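# Flip the grey finned box onto its fins, feet up

## Task

Invert the grey finned box in place so it ends up resting flat on its fins with its feet pointing upward.

## Robot and tools

Robot: two arms, left_arm and right_arm, each with a parallel two-finger gripper and a wrist camera. Nominal bases sit on either side of the table: left_arm on the +y side, right_arm on the -y side. Real base poses (scene frame): left_arm at (+0.026, +0.257, +0.013) m, right_arm at (+0.001, -0.338, +0.037) m, each yawed by a small angle. A camera stand is fixed behind the arms. A loose object may get an occasional brief nudge from outside.

Frames. Scene frame: origin at table-top height midway between the nominal bases, +z up, +x out over the table, +y toward left_arm. Fixed cameras and the table use it. Each arm's reported hand pose, velocities, Hand target and offsets use that arm's own base frame. A gripper's fingers point along its +z; they open and close along its y. end_effector_position is the point between the pads, roughly 1 cm behind the tips. Printed positions may be off by a few cm, more at long reach.

Command rows. Every motion argument is built from rows of 14 numbers, all in [-1, 1], always giving both arms even if one is idle: left_arm dx, dy, dz, rx, ry, rz, opening, then right_arm's same seven. dx..rz are an offset (not a pose) from that arm's Hand target as it stood when the action or move began, along that arm's base axes; rx, ry, rz form one rotation vector, turning about the Hand target position. Scale: 1.0 = 0.6 m or 180 degrees. Repeating an offset moves further. Opening is absolute: +1 fully open (0.094 m), -1 closed. Sending all six pose numbers as 0 re-requests the current Hand target; a 0 opening means half open, so resend the present opening to leave a gripper alone. Orientation commands are clipped to within 40 degrees of the measured one each step.

Tools.
- execute_actions(actions, cameras): actions is a list of actions; each action is a table of up to 15 rows, one row per 1/30 s step, and a short table repeats its last row to fill 15 steps. All rows of an action count from that action's start pose. Each action lasts 0.5 s. An empty list returns state plus images.
- move(target, speed, blend, opening_speed, grip_force, blocking, cameras): straight-line paths to target, which is one 14-number row or a list of up to 15 rows, every row an offset from the same starting Hand targets. speed: m/s, 0.002 to 4.3, default 0.25 (turns up to twice that in rad/s), one value or one per target. blend: corner rounding in m, 0 = stop at each target. opening_speed: rate on the -1..+1 scale per second, at least 0.2; use it for slow closing on fragile items. grip_force: N per pad, 10 to 50, one number or one per arm; it persists, and low values close slowly. blocking=false returns after about 0.5 s while the move continues. Paths do not avoid obstacles or the other arm; all end together, max 10 s. Avoid paths passing near an arm's own base.
- wait(seconds 0 to 10, cameras): let time run holding commands.
- stop(cameras): brakes a running move.
- zoom_image(camera, region [x0,y0,x1,y1] pixels, max 504x504): closer look at the newest image. Cameras: cam_head_left, cam_head_right, cam_high, cam_low, cam_left_wrist, cam_right_wrist (all 672x504).
- read_manual(section): licence texts only.
- finished_scene(scene): ends the scene (1 or 2); irreversible. The box must stay flipped without robot support.

Results. Each shows per arm: end_effector_position (m) and end_effector_quat_wxyz in base frame, Hand target (next offsets start here; grippers often rest a bit short of it, and a further action re-asks for it), Joint positions, Joint velocities (may be omitted when all are within noise), Joint torques (arm weight included; joints 3 and 4 wrap at ±28 N m), grip_measured (measured opening on the command scale, reads slightly wide when empty, narrower than a squeezed hard part), grip_effort_nm (gripper motor effort, negative closing, not a pad force), and Tool commands. move adds a 'move:' line: done, off_target, moving, held or fault, plus limits (paced = pose clipped, held = steps withheld). done means at rest within 10 mm and 2 degrees; it says nothing about contact. Friction and weight can leave a gripper a few cm off target in free air. MOTOR HOT appears near 85 °C; at 100 °C the arm drops for 30 to 60 s (OVER-TEMPERATURE FAULT).

Cautions. Do not let anything fall off the table or leave it off. Avoid drops, releasing moving parts, fast impacts and hard presses; slower moves hit softer, and targets far past contact push harder. Never let the two arms, their grippers or wrist cameras collide or grip each other. Don't keep arms stretched, loaded or pushing at unreachable poses for long (heat). To release a push, command back past the gripper's position. To let go, command an opening clearly above grip_measured. Smooth, quick, low-effort motion is preferred; thinking time also passes in the scene.

Each tool is called after ">>>" by a JSON object that holds its "method" and its "body", one argument or row to a line.

## Session

>>> {"method": "execute_actions", "body": {
  "actions": []
}}

Scene clock: 0.00 s.
left_arm: end_effector_position=(+0.6527, -0.4944, +0.2907) grip_measured=+1.000 grip_effort_nm=n/a end_effector_quat_wxyz=(+0.305, +0.732, +0.607, -0.050) | right_arm: end_effector_position=(+0.3471, -0.2391, +0.2552) grip_measured=+1.000 grip_effort_nm=n/a end_effector_quat_wxyz=(+0.253, +0.692, +0.642, -0.215)
Joint positions: left_arm=[-0.593 2.294 2.624 -1.321 0.258 1.085 0.094] | right_arm=[-0.362 1.247 1.116 -1.135 0.614 1.186 0.094]
Joint velocities: within noise
Joint torques (N m): no reading
Heat: left arm: hottest elbow 36 °C; right arm: hottest elbow 31 °C.
Hand target: left_arm +0.6557, -0.4964, +0.2943; +0.312, +0.731, +0.605, -0.048 | right_arm +0.3536, -0.2416, +0.2670; +0.264, +0.693, +0.637, -0.209
Tool commands: left_gripper/opening=+1.0 right_gripper/opening=+1.0

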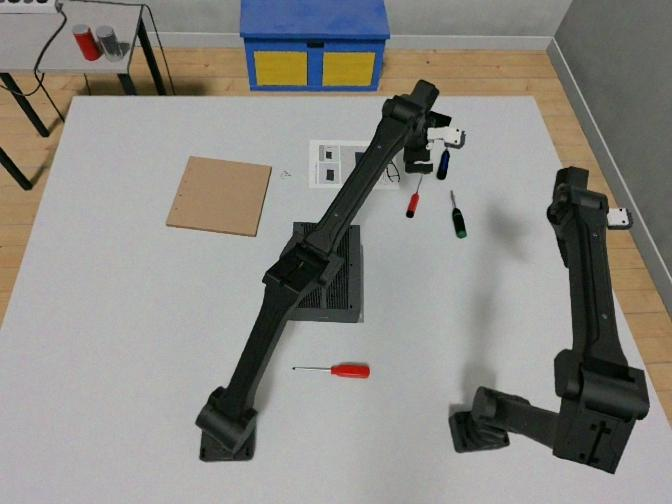

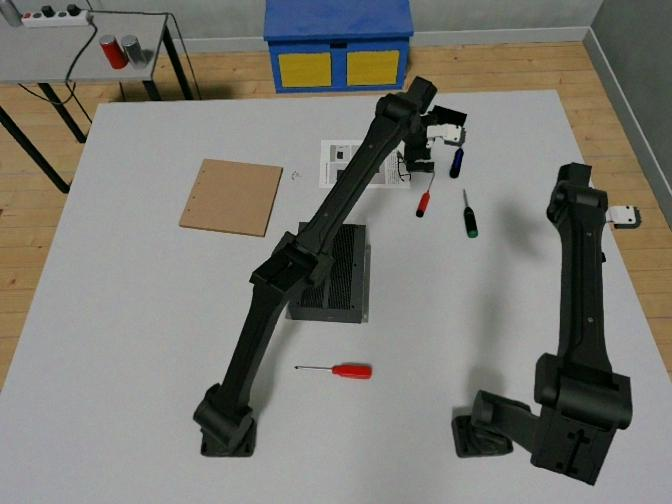

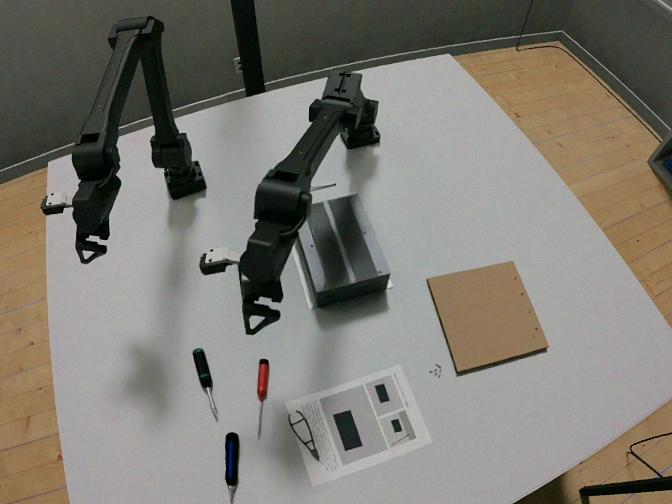

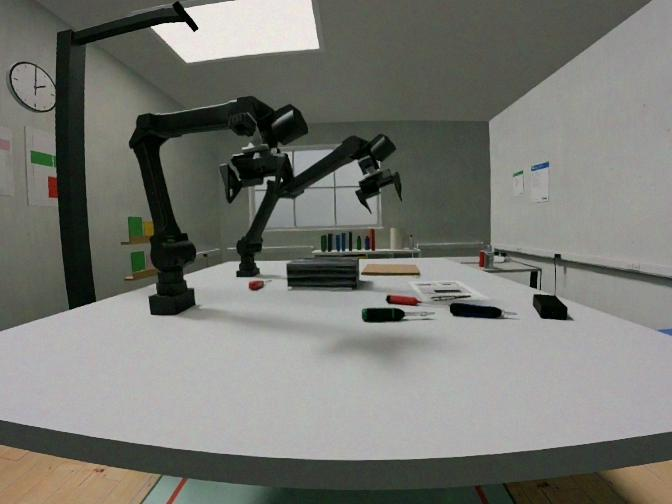

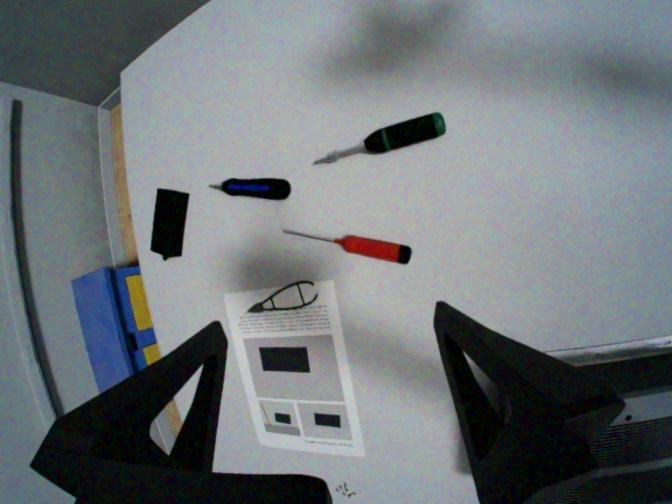

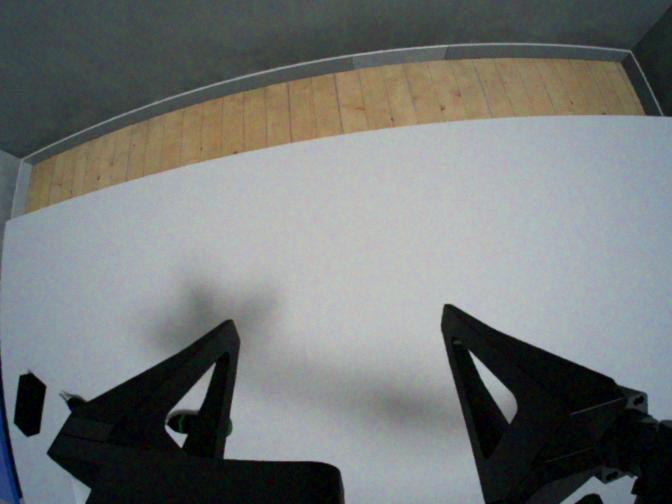

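>>> {"method": "zoom_image", "body": {
  "camera": "cam_head_left",
  "region": [250, 200, 410, 340]
}}

>>> {"method": "zoom_image", "body": {
  "camera": "cam_high",
  "region": [260, 170, 420, 330]
}}

Scaled by 3.150.

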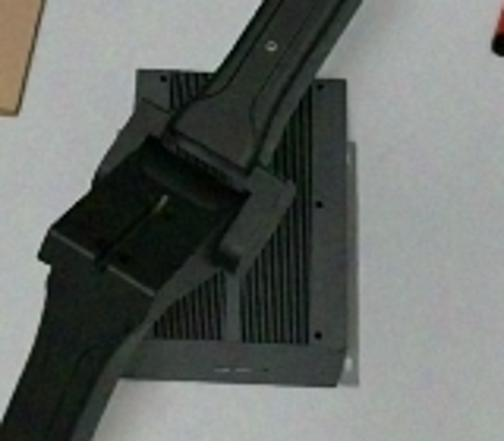

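Scaled by 3.150.

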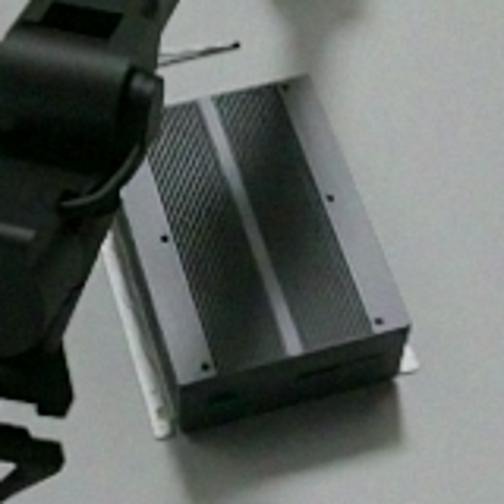

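>>> {"method": "move", "body": {
  "target": [
    [-0.2595,0.5773,0.0095,-0.2278,0.5071,0.3289,-1,-0.0227,0.319,-0.028,0.4149,-0.1472,0.5612,-1],
    [-0.4262,0.7773,-0.157,-0.2278,0.5071,0.3289,-1,-0.0227,0.569,-0.195,0.4149,-0.1472,0.5612,-1],
    [-0.471,0.7073,-0.4155,-0.2278,0.5071,0.3289,-1,-0.0243,0.7643,-0.4083,0.4149,-0.1472,0.5612,-1]
  ],
  "speed": 0.3,
  "blend": [0.04,0.04,0],
  "cameras": ["cam_head_left","cam_left_wrist","cam_right_wrist"]
}}

Scene clock: 66.97 s.
left_arm: end_effector_position=(+0.3738, -0.0689, +0.0506) grip_measured=-0.989 grip_effort_nm=-0.59 end_effector_quat_wxyz=(+0.009, +0.003, +0.830, -0.558) | right_arm: end_effector_position=(+0.3396, +0.2117, +0.0179) grip_measured=-0.986 grip_effort_nm=-0.76 end_effector_quat_wxyz=(+0.015, +0.035, +0.829, +0.558)
Joint positions: left_arm=[0.244 1.823 0.922 -1.182 1.122 0.578 0.001] | right_arm=[0.156 1.704 0.557 0.078 -1.125 0.562 0.001]
Joint torques (N m): left_arm=[-1.44 -10.23 4.93 0.23 0.73 -0.24] | right_arm=[1.14 -10.64 3.69 1.87 -0.43 -0.05]
Heat: left arm: hottest elbow 45 °C; right arm: hottest elbow 41 °C.
Hand target: left_arm +0.3731, -0.0721, +0.0450; +0.001, -0.001, +0.829, -0.559 | right_arm +0.3391, +0.2170, +0.0220; +0.019, +0.028, +0.829, +0.559
Off the commanded pose: left_arm 0.006 m, 1 deg | right_arm 0.007 m, 1 deg.
move: done
Images, in order (width x height): cam_head_left 672x504, cam_left_wrist 672x504, cam_right_wrist 672x504.

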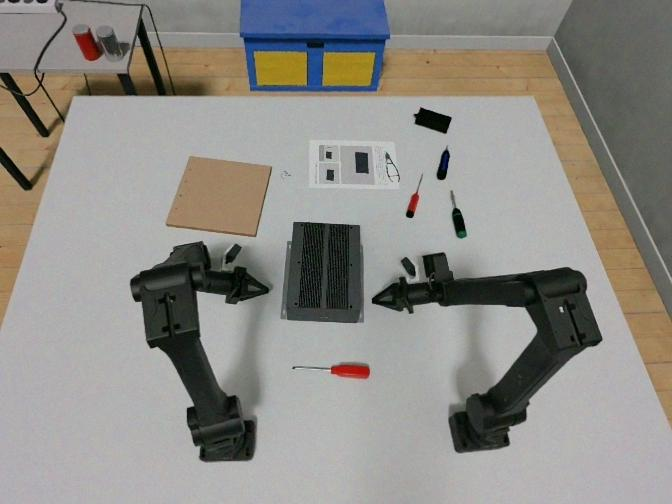

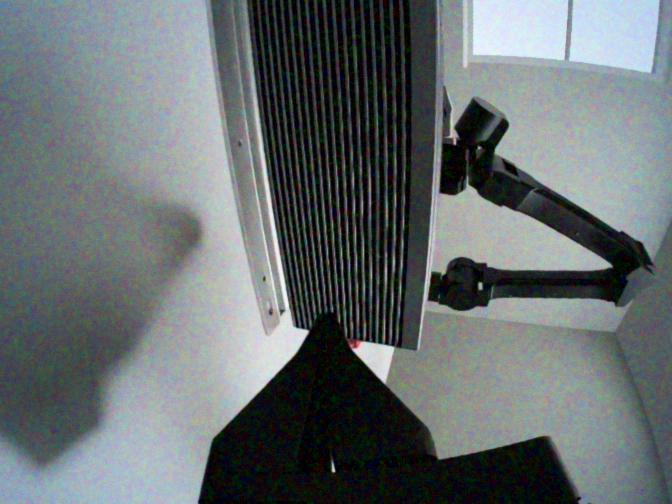

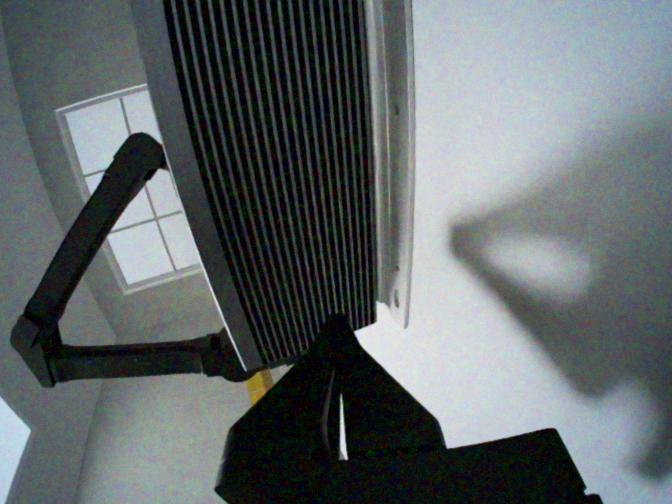

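>>> {"method": "move", "body": {
  "target": [
    [-0.0083,-0.05,0,0,0,0,-1,-0.0333,0.0525,0,0,0,0,-1],
    [-0.0077,-0.18,0,0,0,0,-1,-0.0248,0.1822,0,0,0,0,-1]
  ],
  "speed": 0.07,
  "blend": [0.005,0],
  "cameras": ["cam_left_wrist","cam_right_wrist","cam_head_left"]
}}

Scene clock: 99.97 s.
left_arm: end_effector_position=(+0.4042, -0.1129, +0.0450) grip_measured=-0.989 grip_effort_nm=-0.59 end_effector_quat_wxyz=(+0.063, -0.039, +0.842, -0.534) | right_arm: end_effector_position=(+0.3269, +0.2724, +0.0181) grip_measured=-0.986 grip_effort_nm=-0.77 end_effector_quat_wxyz=(+0.031, +0.084, +0.832, +0.548)
Joint positions: left_arm=[0.114 1.711 0.79 -0.544 1.133 -0.045 0.001] | right_arm=[0.364 1.707 0.474 0.516 -0.921 1.008 0.001]
Joint torques (N m): left_arm=[-12.63 -10.75 2.81 0.28 2.6 -0.3] | right_arm=[9.47 -5.95 8.17 2.95 -0.17 0.02]
Heat: left arm: hottest elbow 41 °C; right arm: hottest elbow 37 °C.
Hand target: left_arm +0.3685, -0.1800, +0.0450; +0.001, -0.002, +0.829, -0.559 | right_arm +0.3243, +0.3264, +0.0220; +0.019, +0.028, +0.829, +0.559
Off the commanded pose: left_arm 0.076 m, 9 deg | right_arm 0.054 m, 7 deg.
move: off_target (left_arm, right_arm)
Images, in order (width x height): cam_head_left 672x504, cam_left_wrist 672x504, cam_right_wrist 672x504.

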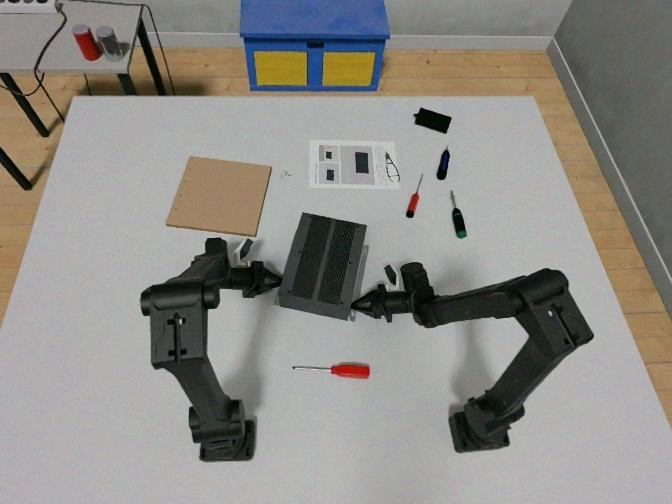

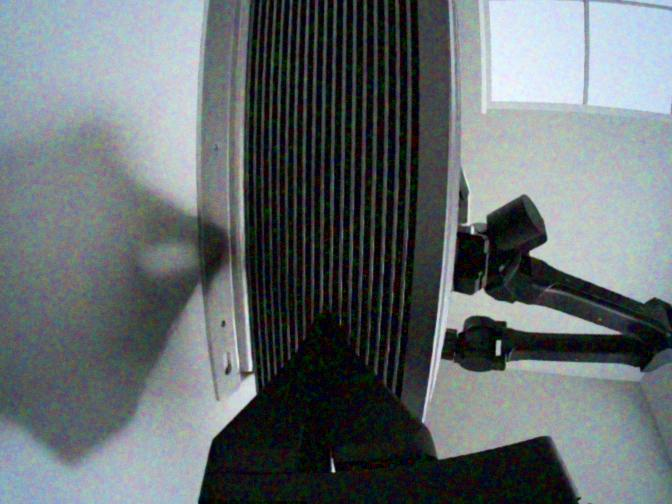

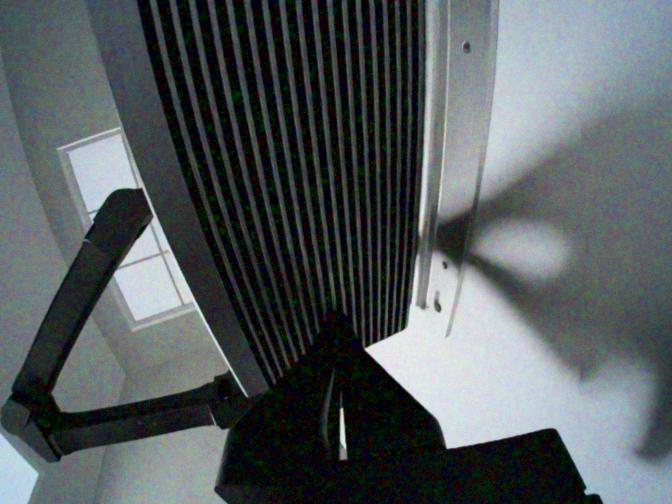

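>>> {"method": "move", "body": {
  "target": [0.006,0.19,0,0,0,0,-1,0.0,-0.19,0,0,0,0,-1],
  "speed": 0.08,
  "cameras": ["cam_left_wrist","cam_right_wrist","cam_head_left"]
}}

>>> {"method": "zoom_image", "body": {
  "camera": "cam_head_left",
  "region": [250, 190, 410, 340]
}}

Scene clock: 109.13 s.
left_arm: end_effector_position=(+0.3642, -0.0706, +0.0482) grip_measured=-0.989 grip_effort_nm=-0.59 end_effector_quat_wxyz=(+0.000, -0.002, +0.829, -0.559) | right_arm: end_effector_position=(+0.3091, +0.2147, +0.0134) grip_measured=-0.986 grip_effort_nm=-0.77 end_effector_quat_wxyz=(+0.002, +0.034, +0.831, +0.555)
Joint positions: left_arm=[0.246 1.82 0.9 -1.187 1.12 0.581 0.001] | right_arm=[0.179 1.677 0.488 0.108 -1.121 0.572 0.001]
Joint torques (N m): left_arm=[-0.26 -9.23 6.9 -0.68 0.5 0.03] | right_arm=[-2.14 -9.29 5.31 0.95 -0.73 -0.22]
Heat: left arm: hottest elbow 41 °C; right arm: hottest elbow 36 °C.
Hand target: left_arm +0.3720, -0.0661, +0.0450; +0.001, -0.002, +0.829, -0.559 | right_arm +0.3242, +0.2124, +0.0221; +0.019, +0.028, +0.829, +0.559
Off the commanded pose: left_arm 0.010 m, 0 deg | right_arm 0.018 m, 2 deg.
move: off_target (right_arm)
Images, in order (width x height): cam_head_left 672x504, cam_left_wrist 672x504, cam_right_wrist 672x504.

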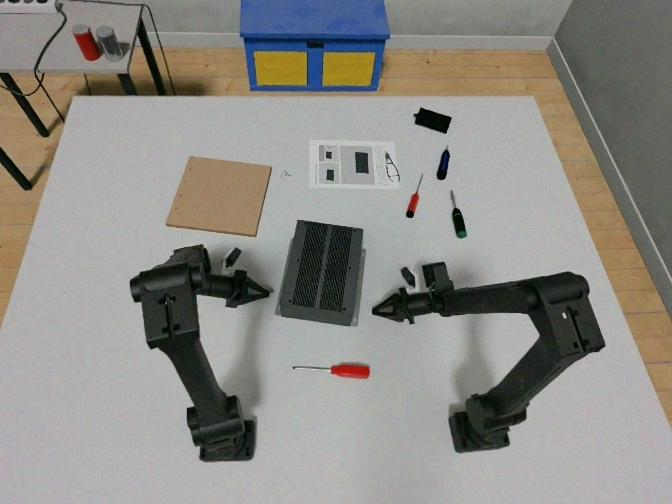

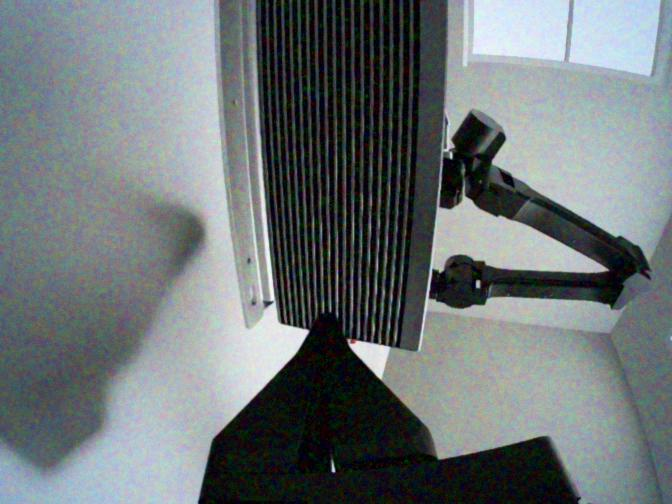

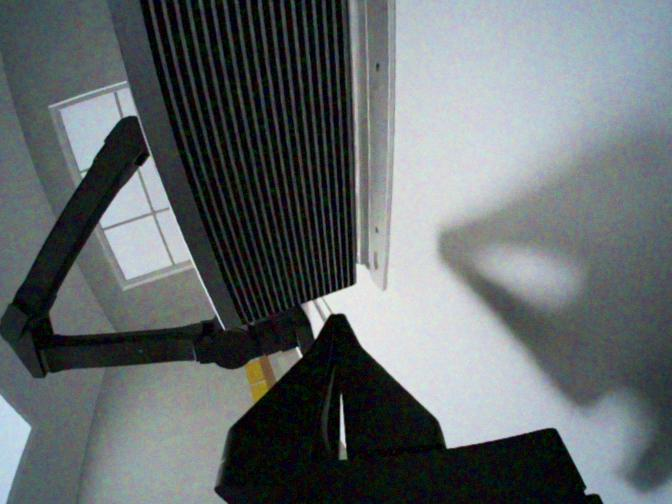

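Scaled by 3.150.

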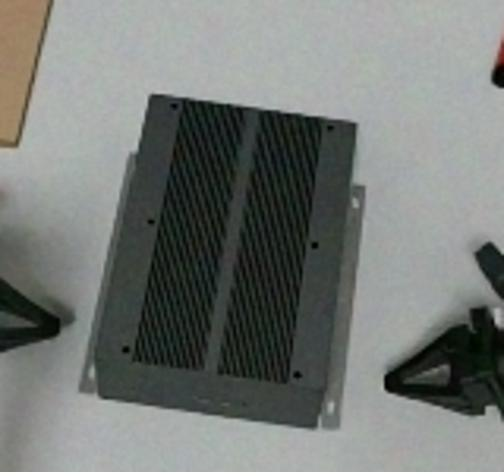

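>>> {"method": "move", "body": {
  "target": [
    [0.0067,-0.0333,0,0,0,-0.028,-1,0.005,0.0867,0.0067,0,0,-0.028,-1],
    [-0.0355,-0.1458,0,0,0,-0.028,-1,-0.0278,0.202,0.0067,0,0,-0.028,-1]
  ],
  "speed": 0.06,
  "blend": [0.003,0],
  "cameras": ["cam_left_wrist","cam_right_wrist","cam_head_left"]
}}

Scene clock: 178.73 s.
left_arm: end_effector_position=(+0.3728, -0.1035, +0.0437) grip_measured=-0.989 grip_effort_nm=-0.59 end_effector_quat_wxyz=(+0.019, +0.009, +0.841, -0.541) | right_arm: end_effector_position=(+0.3262, +0.2746, +0.0261) grip_measured=-0.986 grip_effort_nm=-0.76 end_effector_quat_wxyz=(+0.080, +0.119, +0.826, +0.544)
Joint positions: left_arm=[0.149 1.76 0.845 -0.924 1.128 0.34 0.001] | right_arm=[0.41 1.675 0.411 0.676 -0.78 1.129 0.001]
Joint torques (N m): left_arm=[-10.46 -10.99 3.1 0.1 2.21 -0.32] | right_arm=[10.46 -5.42 7.06 2.32 -0.76 0.05]
Heat: left arm: hottest elbow 40 °C; right arm: hottest elbow 36 °C.
Hand target: left_arm +0.3508, -0.1535, +0.0451; -0.023, +0.035, +0.828, -0.559 | right_arm +0.3077, +0.3336, +0.0261; +0.044, +0.064, +0.827, +0.557
Off the commanded pose: left_arm 0.055 m, 6 deg | right_arm 0.062 m, 8 deg.
move: off_target (left_arm, right_arm)
Images, in order (width x height): cam_head_left 672x504, cam_left_wrist 672x504, cam_right_wrist 672x504.

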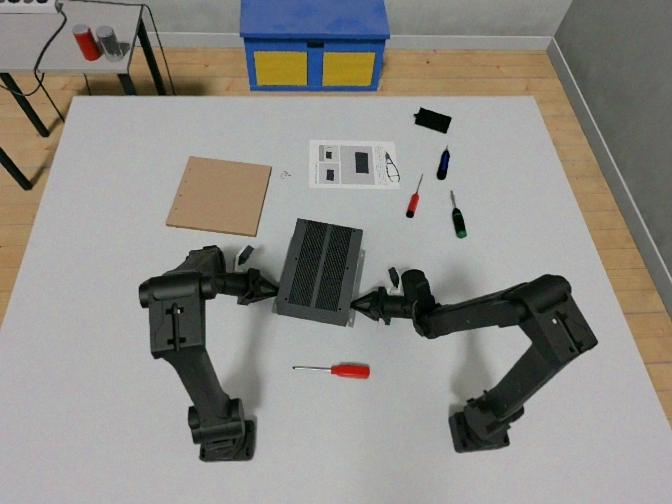

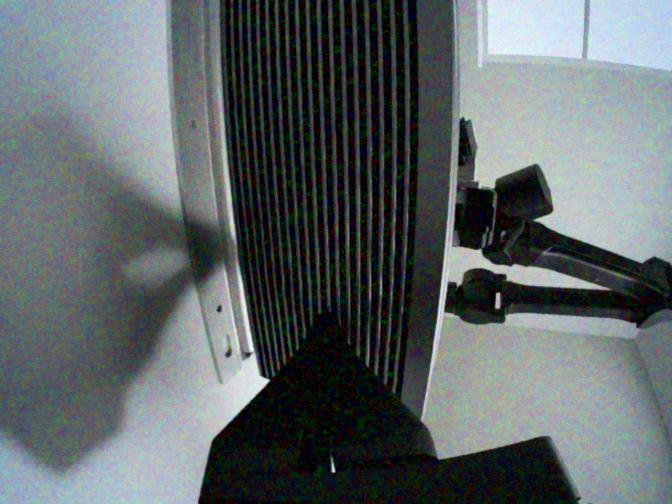

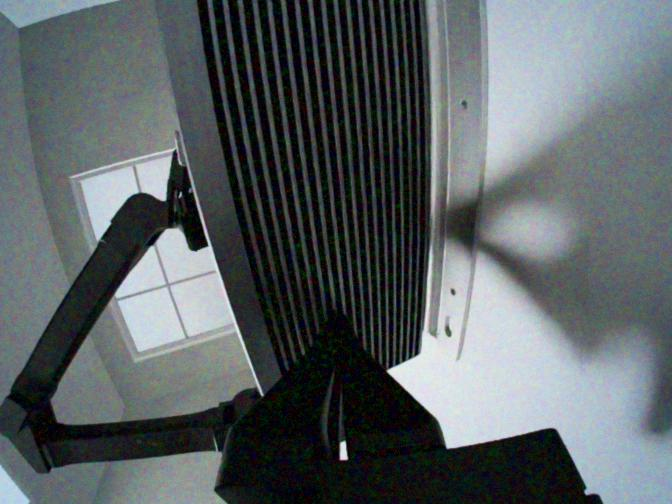

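>>> {"method": "move", "body": {
  "target": [
    [0,0,0.1667,0,0,0,-1,0,0,0.1667,0,0,0,-1],
    [0.0714,-0.006,0.2633,0,0,0,-1,0.0708,-0.011,0.2633,0,0,0,-1],
    [0.1462,-0.0123,0.3183,0,0,0,-1,0.1515,-0.0235,0.3133,0,0,0,-1],
    [0.2292,-0.0193,0.3333,0,0,0,-1,0.2421,-0.0375,0.3233,0,0,0,-1],
    [0.2923,-0.0246,0.3217,0,0,0,-1,0.3079,-0.0477,0.30,0,0,0,-1],
    [0.3538,-0.0297,0.3117,0,0,0,-1,0.3754,-0.0581,0.2833,0,0,0,-1],
    [0.4169,-0.035,0.29,0,0,0,-1,0.4397,-0.0681,0.2633,0,0,0,-1]
  ],
  "speed": 0.08,
  "blend": [0.02,0.02,0.02,0.02,0.02,0.02,0],
  "cameras": ["cam_high","cam_low","cam_head_left","cam_left_wrist","cam_right_wrist"]
}}

Scene clock: 207.07 s.
left_arm: end_effector_position=(+0.6051, -0.1132, +0.2321) grip_measured=-0.989 grip_effort_nm=-0.59 end_effector_quat_wxyz=(+0.022, +0.007, +0.832, -0.554) | right_arm: end_effector_position=(+0.5503, +0.2530, +0.1617) grip_measured=-0.986 grip_effort_nm=-0.76 end_effector_quat_wxyz=(+0.024, +0.114, +0.829, +0.547)
Joint positions: left_arm=[0.079 1.985 1.782 -1.484 1.172 0.174 0.001] | right_arm=[0.183 1.758 1.203 -0.333 -1.029 0.853 0.001]
Joint torques (N m): left_arm=[-9.11 -15.56 10.25 -0.44 0.99 -0.13] | right_arm=[3.37 -12.63 13.78 2.32 -0.43 -0.25]
Heat: left arm: hottest elbow 39 °C; right arm: hottest elbow 39 °C.
Hand target: left_arm +0.6009, -0.1745, +0.2191; -0.024, +0.035, +0.828, -0.559 | right_arm +0.5714, +0.2928, +0.1838; +0.043, +0.064, +0.827, +0.557
Off the commanded pose: left_arm 0.063 m, 6 deg | right_arm 0.050 m, 6 deg.
move: off_target (left_arm, right_arm)
Images, in order (width x height): cam_head_left 672x504, cam_high 672x504, cam_low 672x504, cam_left_wrist 672x504, cam_right_wrist 672x504.

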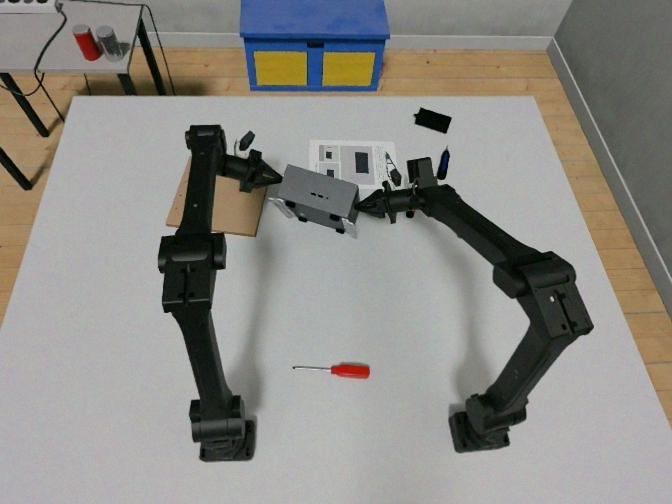

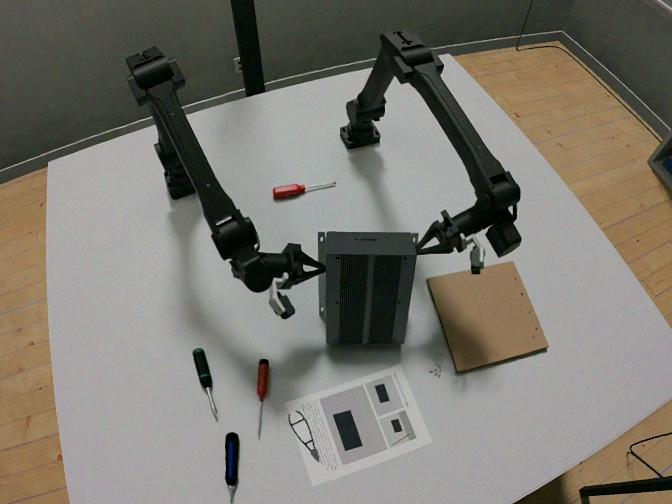

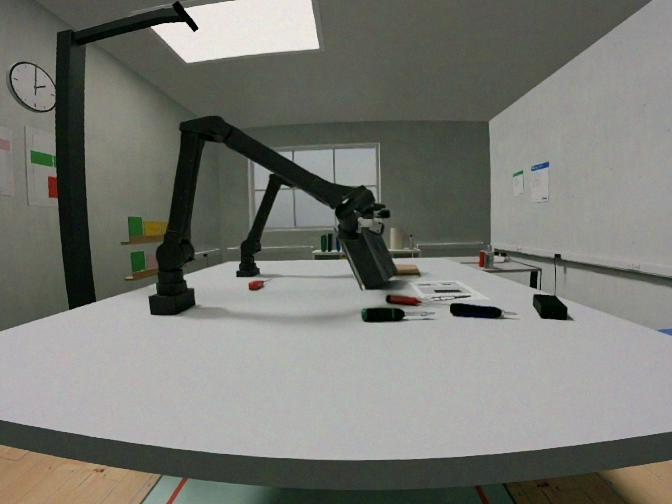

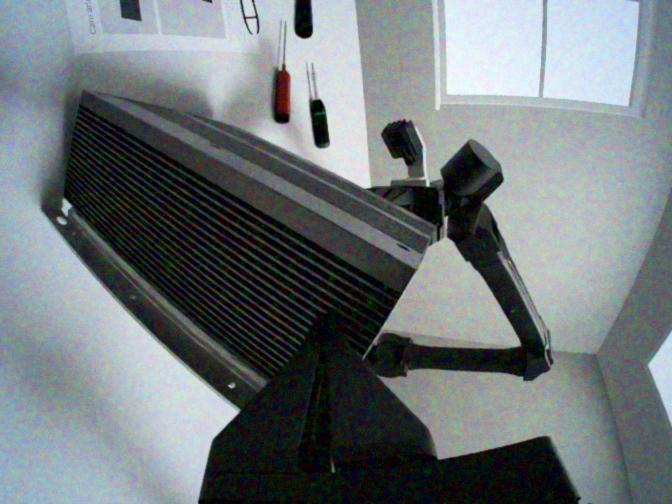

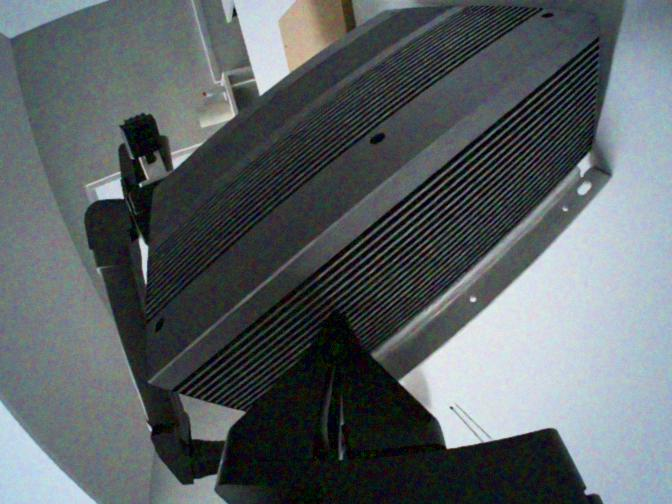

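>>> {"method": "move", "body": {
  "target": [
    [0,0,0,0,0,0,-1,0.0077,0.05,0.015,0,0,0,-1],
    [0.1,-0.0084,0.01,0,0,0,-1,0.09,0.0375,0.015,0,0,0,-1],
    [0.18,-0.015,0.0,0,0,0,-1,0.16,0.0267,0.01,0,0,0,-1]
  ],
  "speed": 0.06,
  "blend": [0.005,0.02,0],
  "cameras": ["cam_high","cam_low","cam_head_left","cam_left_wrist","cam_right_wrist"]
}}

Scene clock: 222.07 s.
left_arm: end_effector_position=(+0.7089, -0.1132, +0.2317) grip_measured=-0.989 grip_effort_nm=-0.59 end_effector_quat_wxyz=(+0.022, +0.001, +0.833, -0.553) | right_arm: end_effector_position=(+0.6598, +0.2467, +0.1676) grip_measured=-0.986 grip_effort_nm=-0.76 end_effector_quat_wxyz=(+0.038, +0.125, +0.829, +0.544)
Joint positions: left_arm=[0.068 2.313 2.337 -1.666 1.172 0.117 0.001] | right_arm=[0.146 1.984 1.568 -0.477 -1.023 0.835 0.001]
Joint torques (N m): left_arm=[-9.11 -19.55 11.9 -0.01 1.13 -0.26] | right_arm=[5.71 -16.67 13.9 2.36 -1.09 -0.2]
Heat: left arm: hottest elbow 41 °C; right arm: hottest elbow 42 °C.
Hand target: left_arm +0.7090, -0.1834, +0.2189; -0.024, +0.035, +0.828, -0.559 | right_arm +0.6674, +0.3087, +0.1898; +0.044, +0.064, +0.827, +0.557
Off the commanded pose: left_arm 0.071 m, 7 deg | right_arm 0.066 m, 7 deg.
joint sent to its limit (left arm) — joint 4 (wrist pitch), lower limit. The joint targets are off in position, not in orientation.
move: off_target (left_arm, right_arm)
Images, in order (width x height): cam_head_left 672x504, cam_high 672x504, cam_low 672x504, cam_left_wrist 672x504, cam_right_wrist 672x504.

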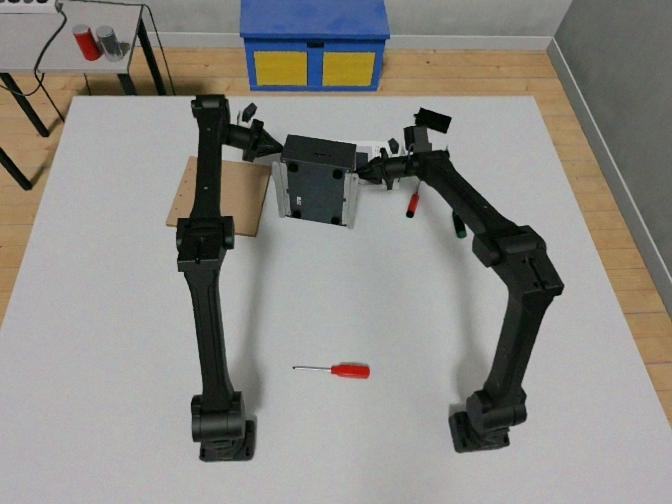

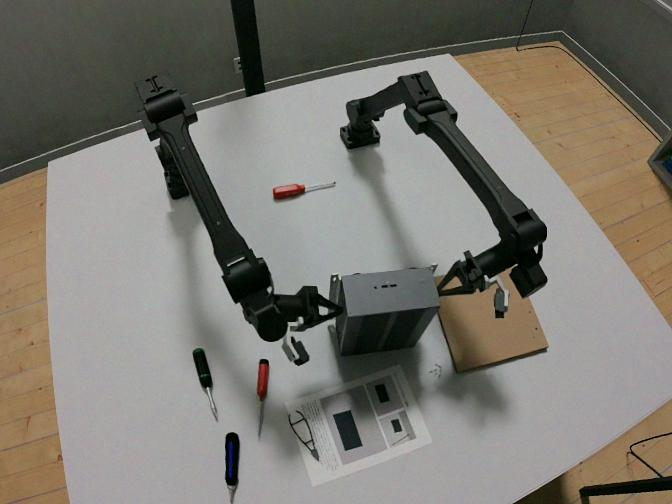

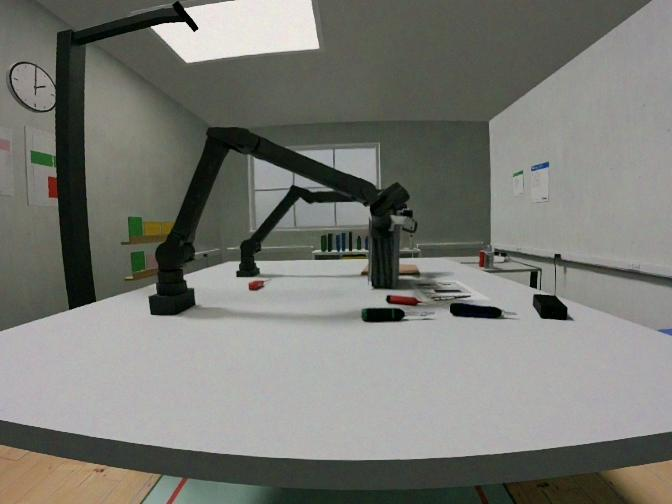

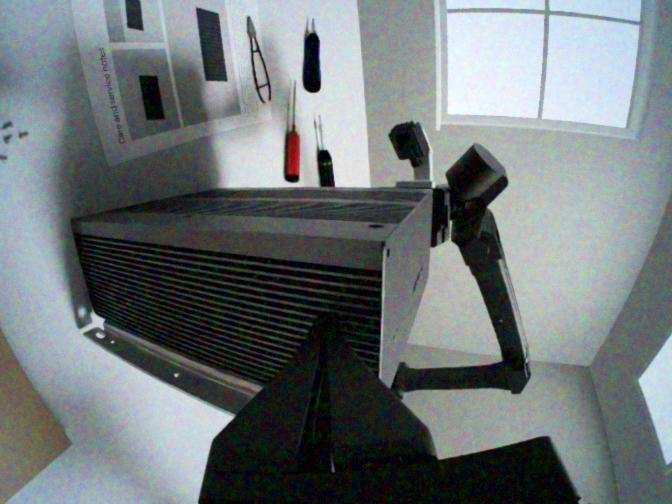

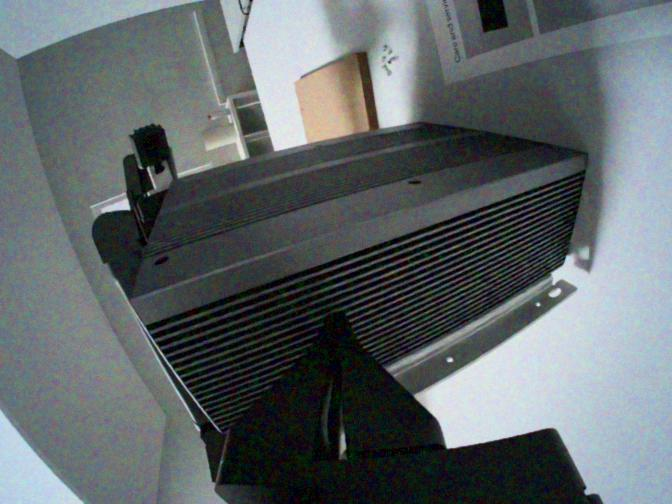

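>>> {"method": "move", "body": {
  "target": [
    [0.0153,0.1827,0,0,0,0,-1,-0.028,-0.1812,0,0,0,0,-1],
    [0.0153,0.1827,-0.2567,0,0,0,-1,-0.028,-0.1812,-0.25,0,0,0,-1]
  ],
  "speed": [0.07,0.15],
  "blend": [0.02,0],
  "cameras": ["cam_high","cam_head_left","cam_left_wrist","cam_right_wrist"]
}}

Scene clock: 239.10 s.
left_arm: end_effector_position=(+0.7128, -0.0740, +0.0726) grip_measured=-0.989 grip_effort_nm=-0.59 end_effector_quat_wxyz=(-0.002, +0.012, +0.833, -0.553) | right_arm: end_effector_position=(+0.6458, +0.2055, +0.0410) grip_measured=-0.986 grip_effort_nm=-0.76 end_effector_quat_wxyz=(+0.036, +0.065, +0.828, +0.555)
Joint positions: left_arm=[0.121 2.531 2.315 -1.674 1.15 0.357 0.001] | right_arm=[0.075 2.161 1.499 -0.426 -1.127 0.54 0.001]
Joint torques (N m): left_arm=[-0.79 -21.3 11.02 -0.06 0.56 -0.01] | right_arm=[-1.67 -19.49 6.93 1.89 -0.73 -0.12]
Heat: left arm: hottest elbow 43 °C; right arm: hottest elbow 43 °C.
Hand target: left_arm +0.7183, -0.0738, +0.0650; -0.023, +0.035, +0.828, -0.559 | right_arm +0.6507, +0.2001, +0.0401; +0.044, +0.064, +0.827, +0.557
Off the commanded pose: left_arm 0.009 m, 4 deg | right_arm 0.007 m, 1 deg.
joint sent to its limit (left arm) — joint 4 (wrist pitch), lower limit. The joint targets are off in orientation, not in position.
move: off_target (left_arm)
Images, in order (width x height): cam_head_left 672x504, cam_high 672x504, cam_left_wrist 672x504, cam_right_wrist 672x504.

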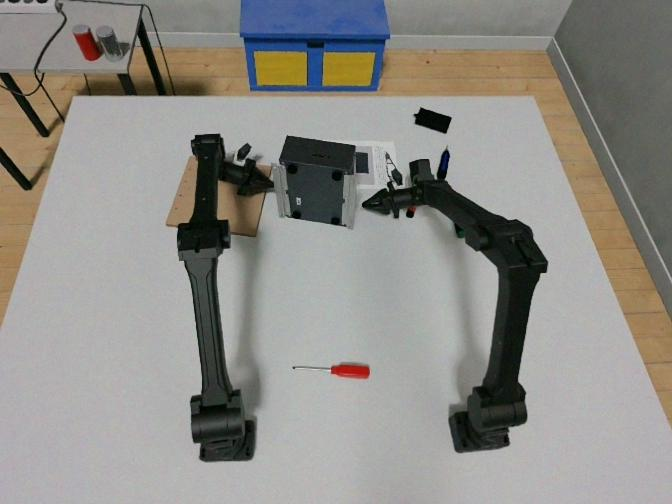

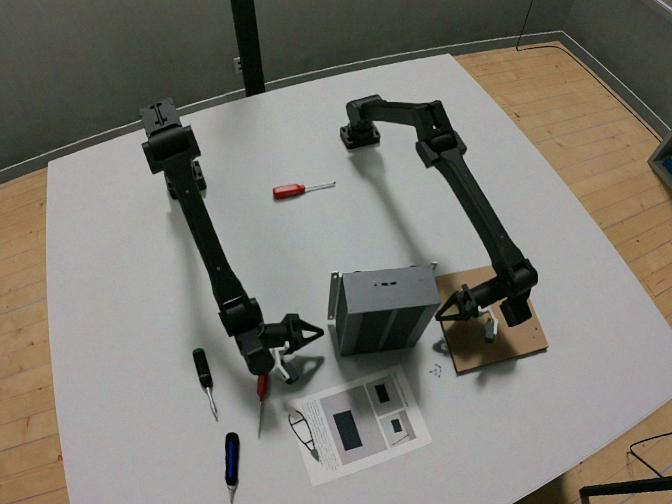

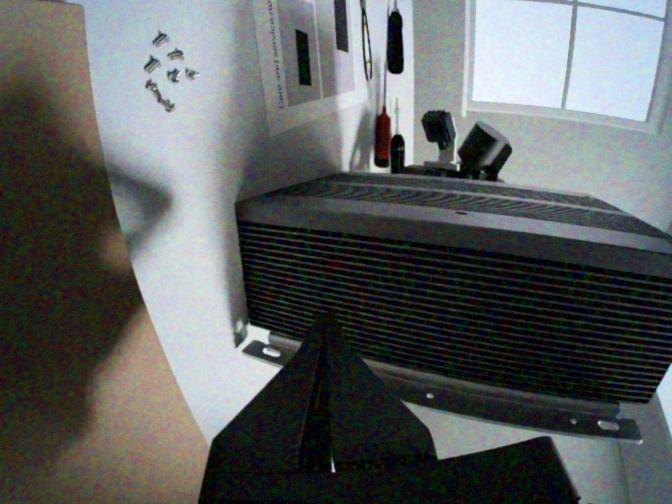

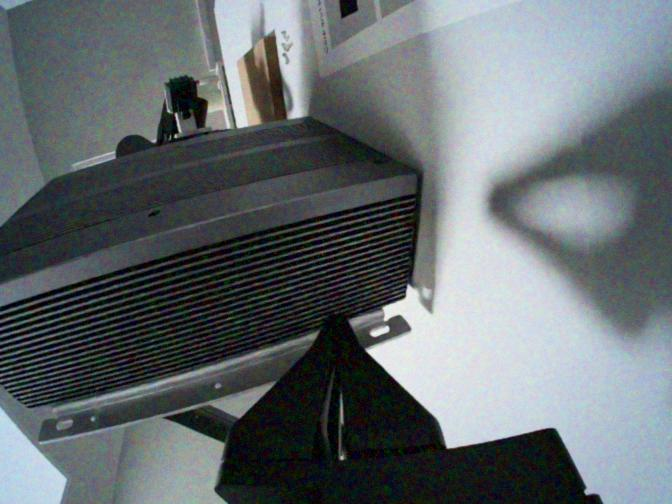

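>>> {"method": "move", "body": {
  "target": [
    [-0.0343,-0.1367,0,0,0,0,-1,-0.0047,0.147,0,0,0,0,-1],
    [-0.3835,-0.1417,0,0,0,0,-1,-0.348,0.1653,0,0,0,0,-1]
  ],
  "speed": [0.06,0.08],
  "blend": [0,0],
  "cameras": ["cam_high","cam_head_left","cam_low","cam_left_wrist","cam_right_wrist"]
}}

Scene clock: 274.37 s.
left_arm: end_effector_position=(+0.5052, -0.1201, +0.0538) grip_measured=-0.989 grip_effort_nm=-0.59 end_effector_quat_wxyz=(+0.002, +0.017, +0.835, -0.550) | right_arm: end_effector_position=(+0.4606, +0.2483, +0.0238) grip_measured=-0.986 grip_effort_nm=-0.76 end_effector_quat_wxyz=(+0.060, +0.117, +0.831, +0.541)
Joint positions: left_arm=[0.079 1.995 1.271 -1.067 1.154 0.263 0.001] | right_arm=[0.221 1.84 0.793 0.271 -0.951 0.926 0.001]
Joint torques (N m): left_arm=[-6.83 -17.96 4.72 -0.2 1.54 -0.27] | right_arm=[7.3 -14.45 5.38 2.55 -1.28 0.03]
Heat: left arm: hottest elbow 45 °C; right arm: hottest elbow 42 °C.
Hand target: left_arm +0.4882, -0.1588, +0.0650; -0.024, +0.035, +0.828, -0.559 | right_arm +0.4419, +0.2994, +0.0402; +0.044, +0.064, +0.827, +0.557
Off the commanded pose: left_arm 0.044 m, 4 deg | right_arm 0.057 m, 7 deg.
move: off_target (left_arm, right_arm)
Images, in order (width x height): cam_head_left 672x504, cam_high 672x504, cam_low 672x504, cam_left_wrist 672x504, cam_right_wrist 672x504.

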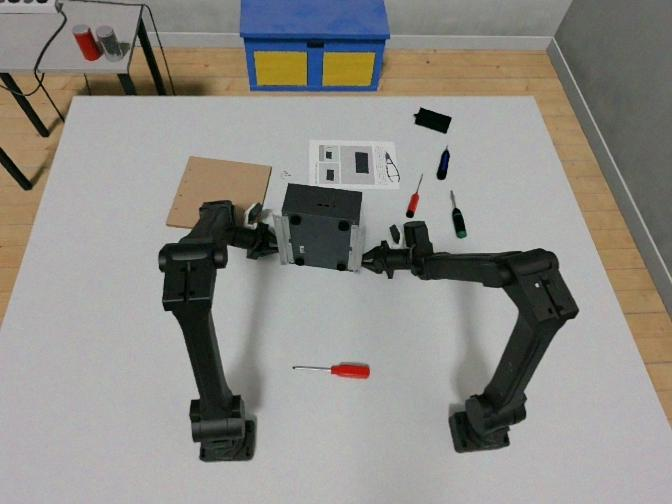

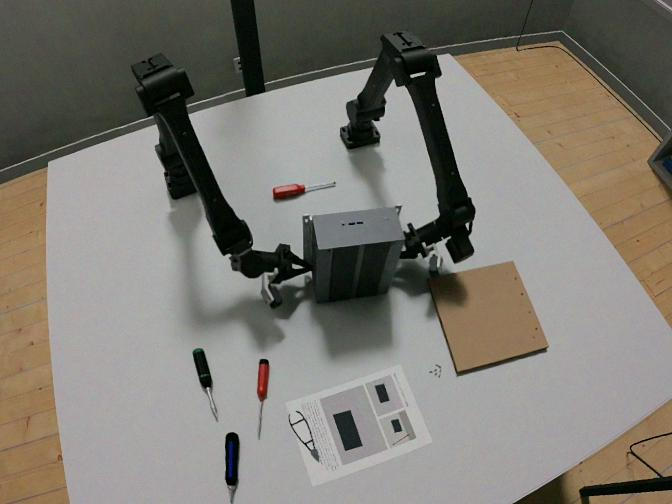

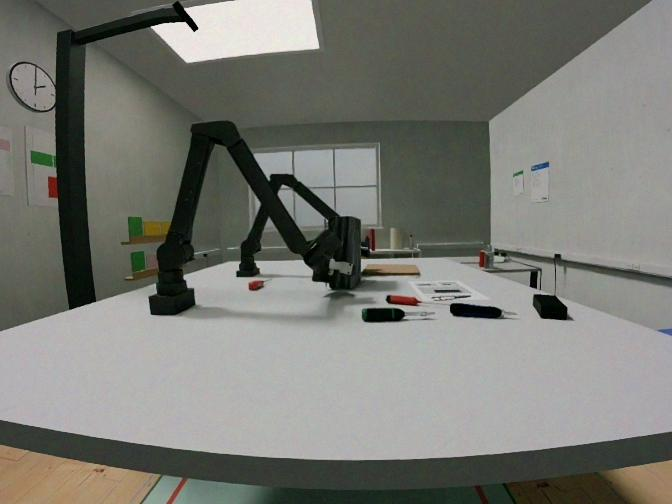

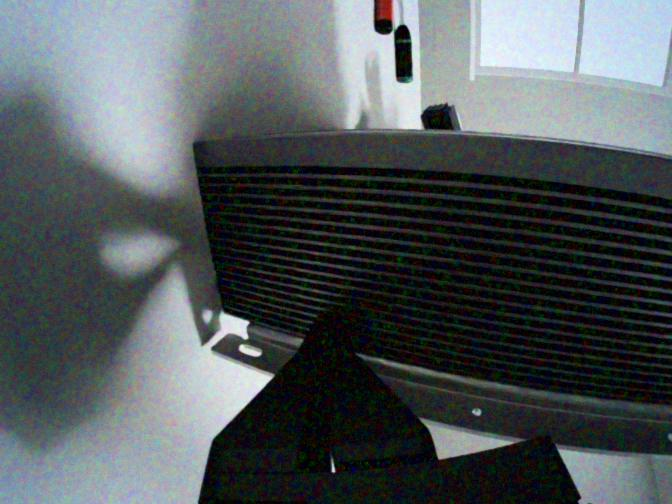

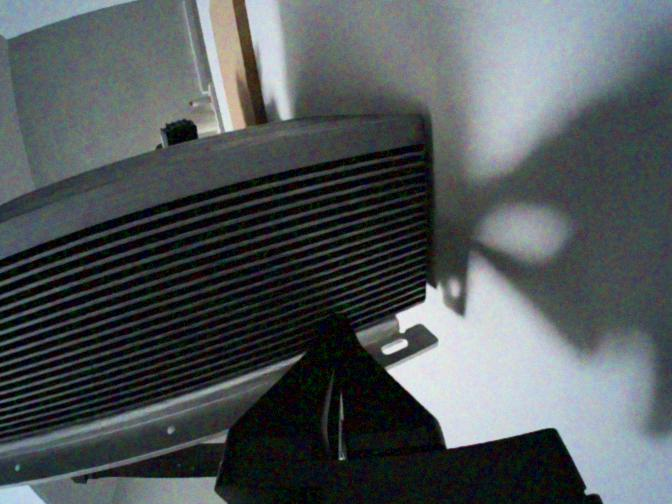

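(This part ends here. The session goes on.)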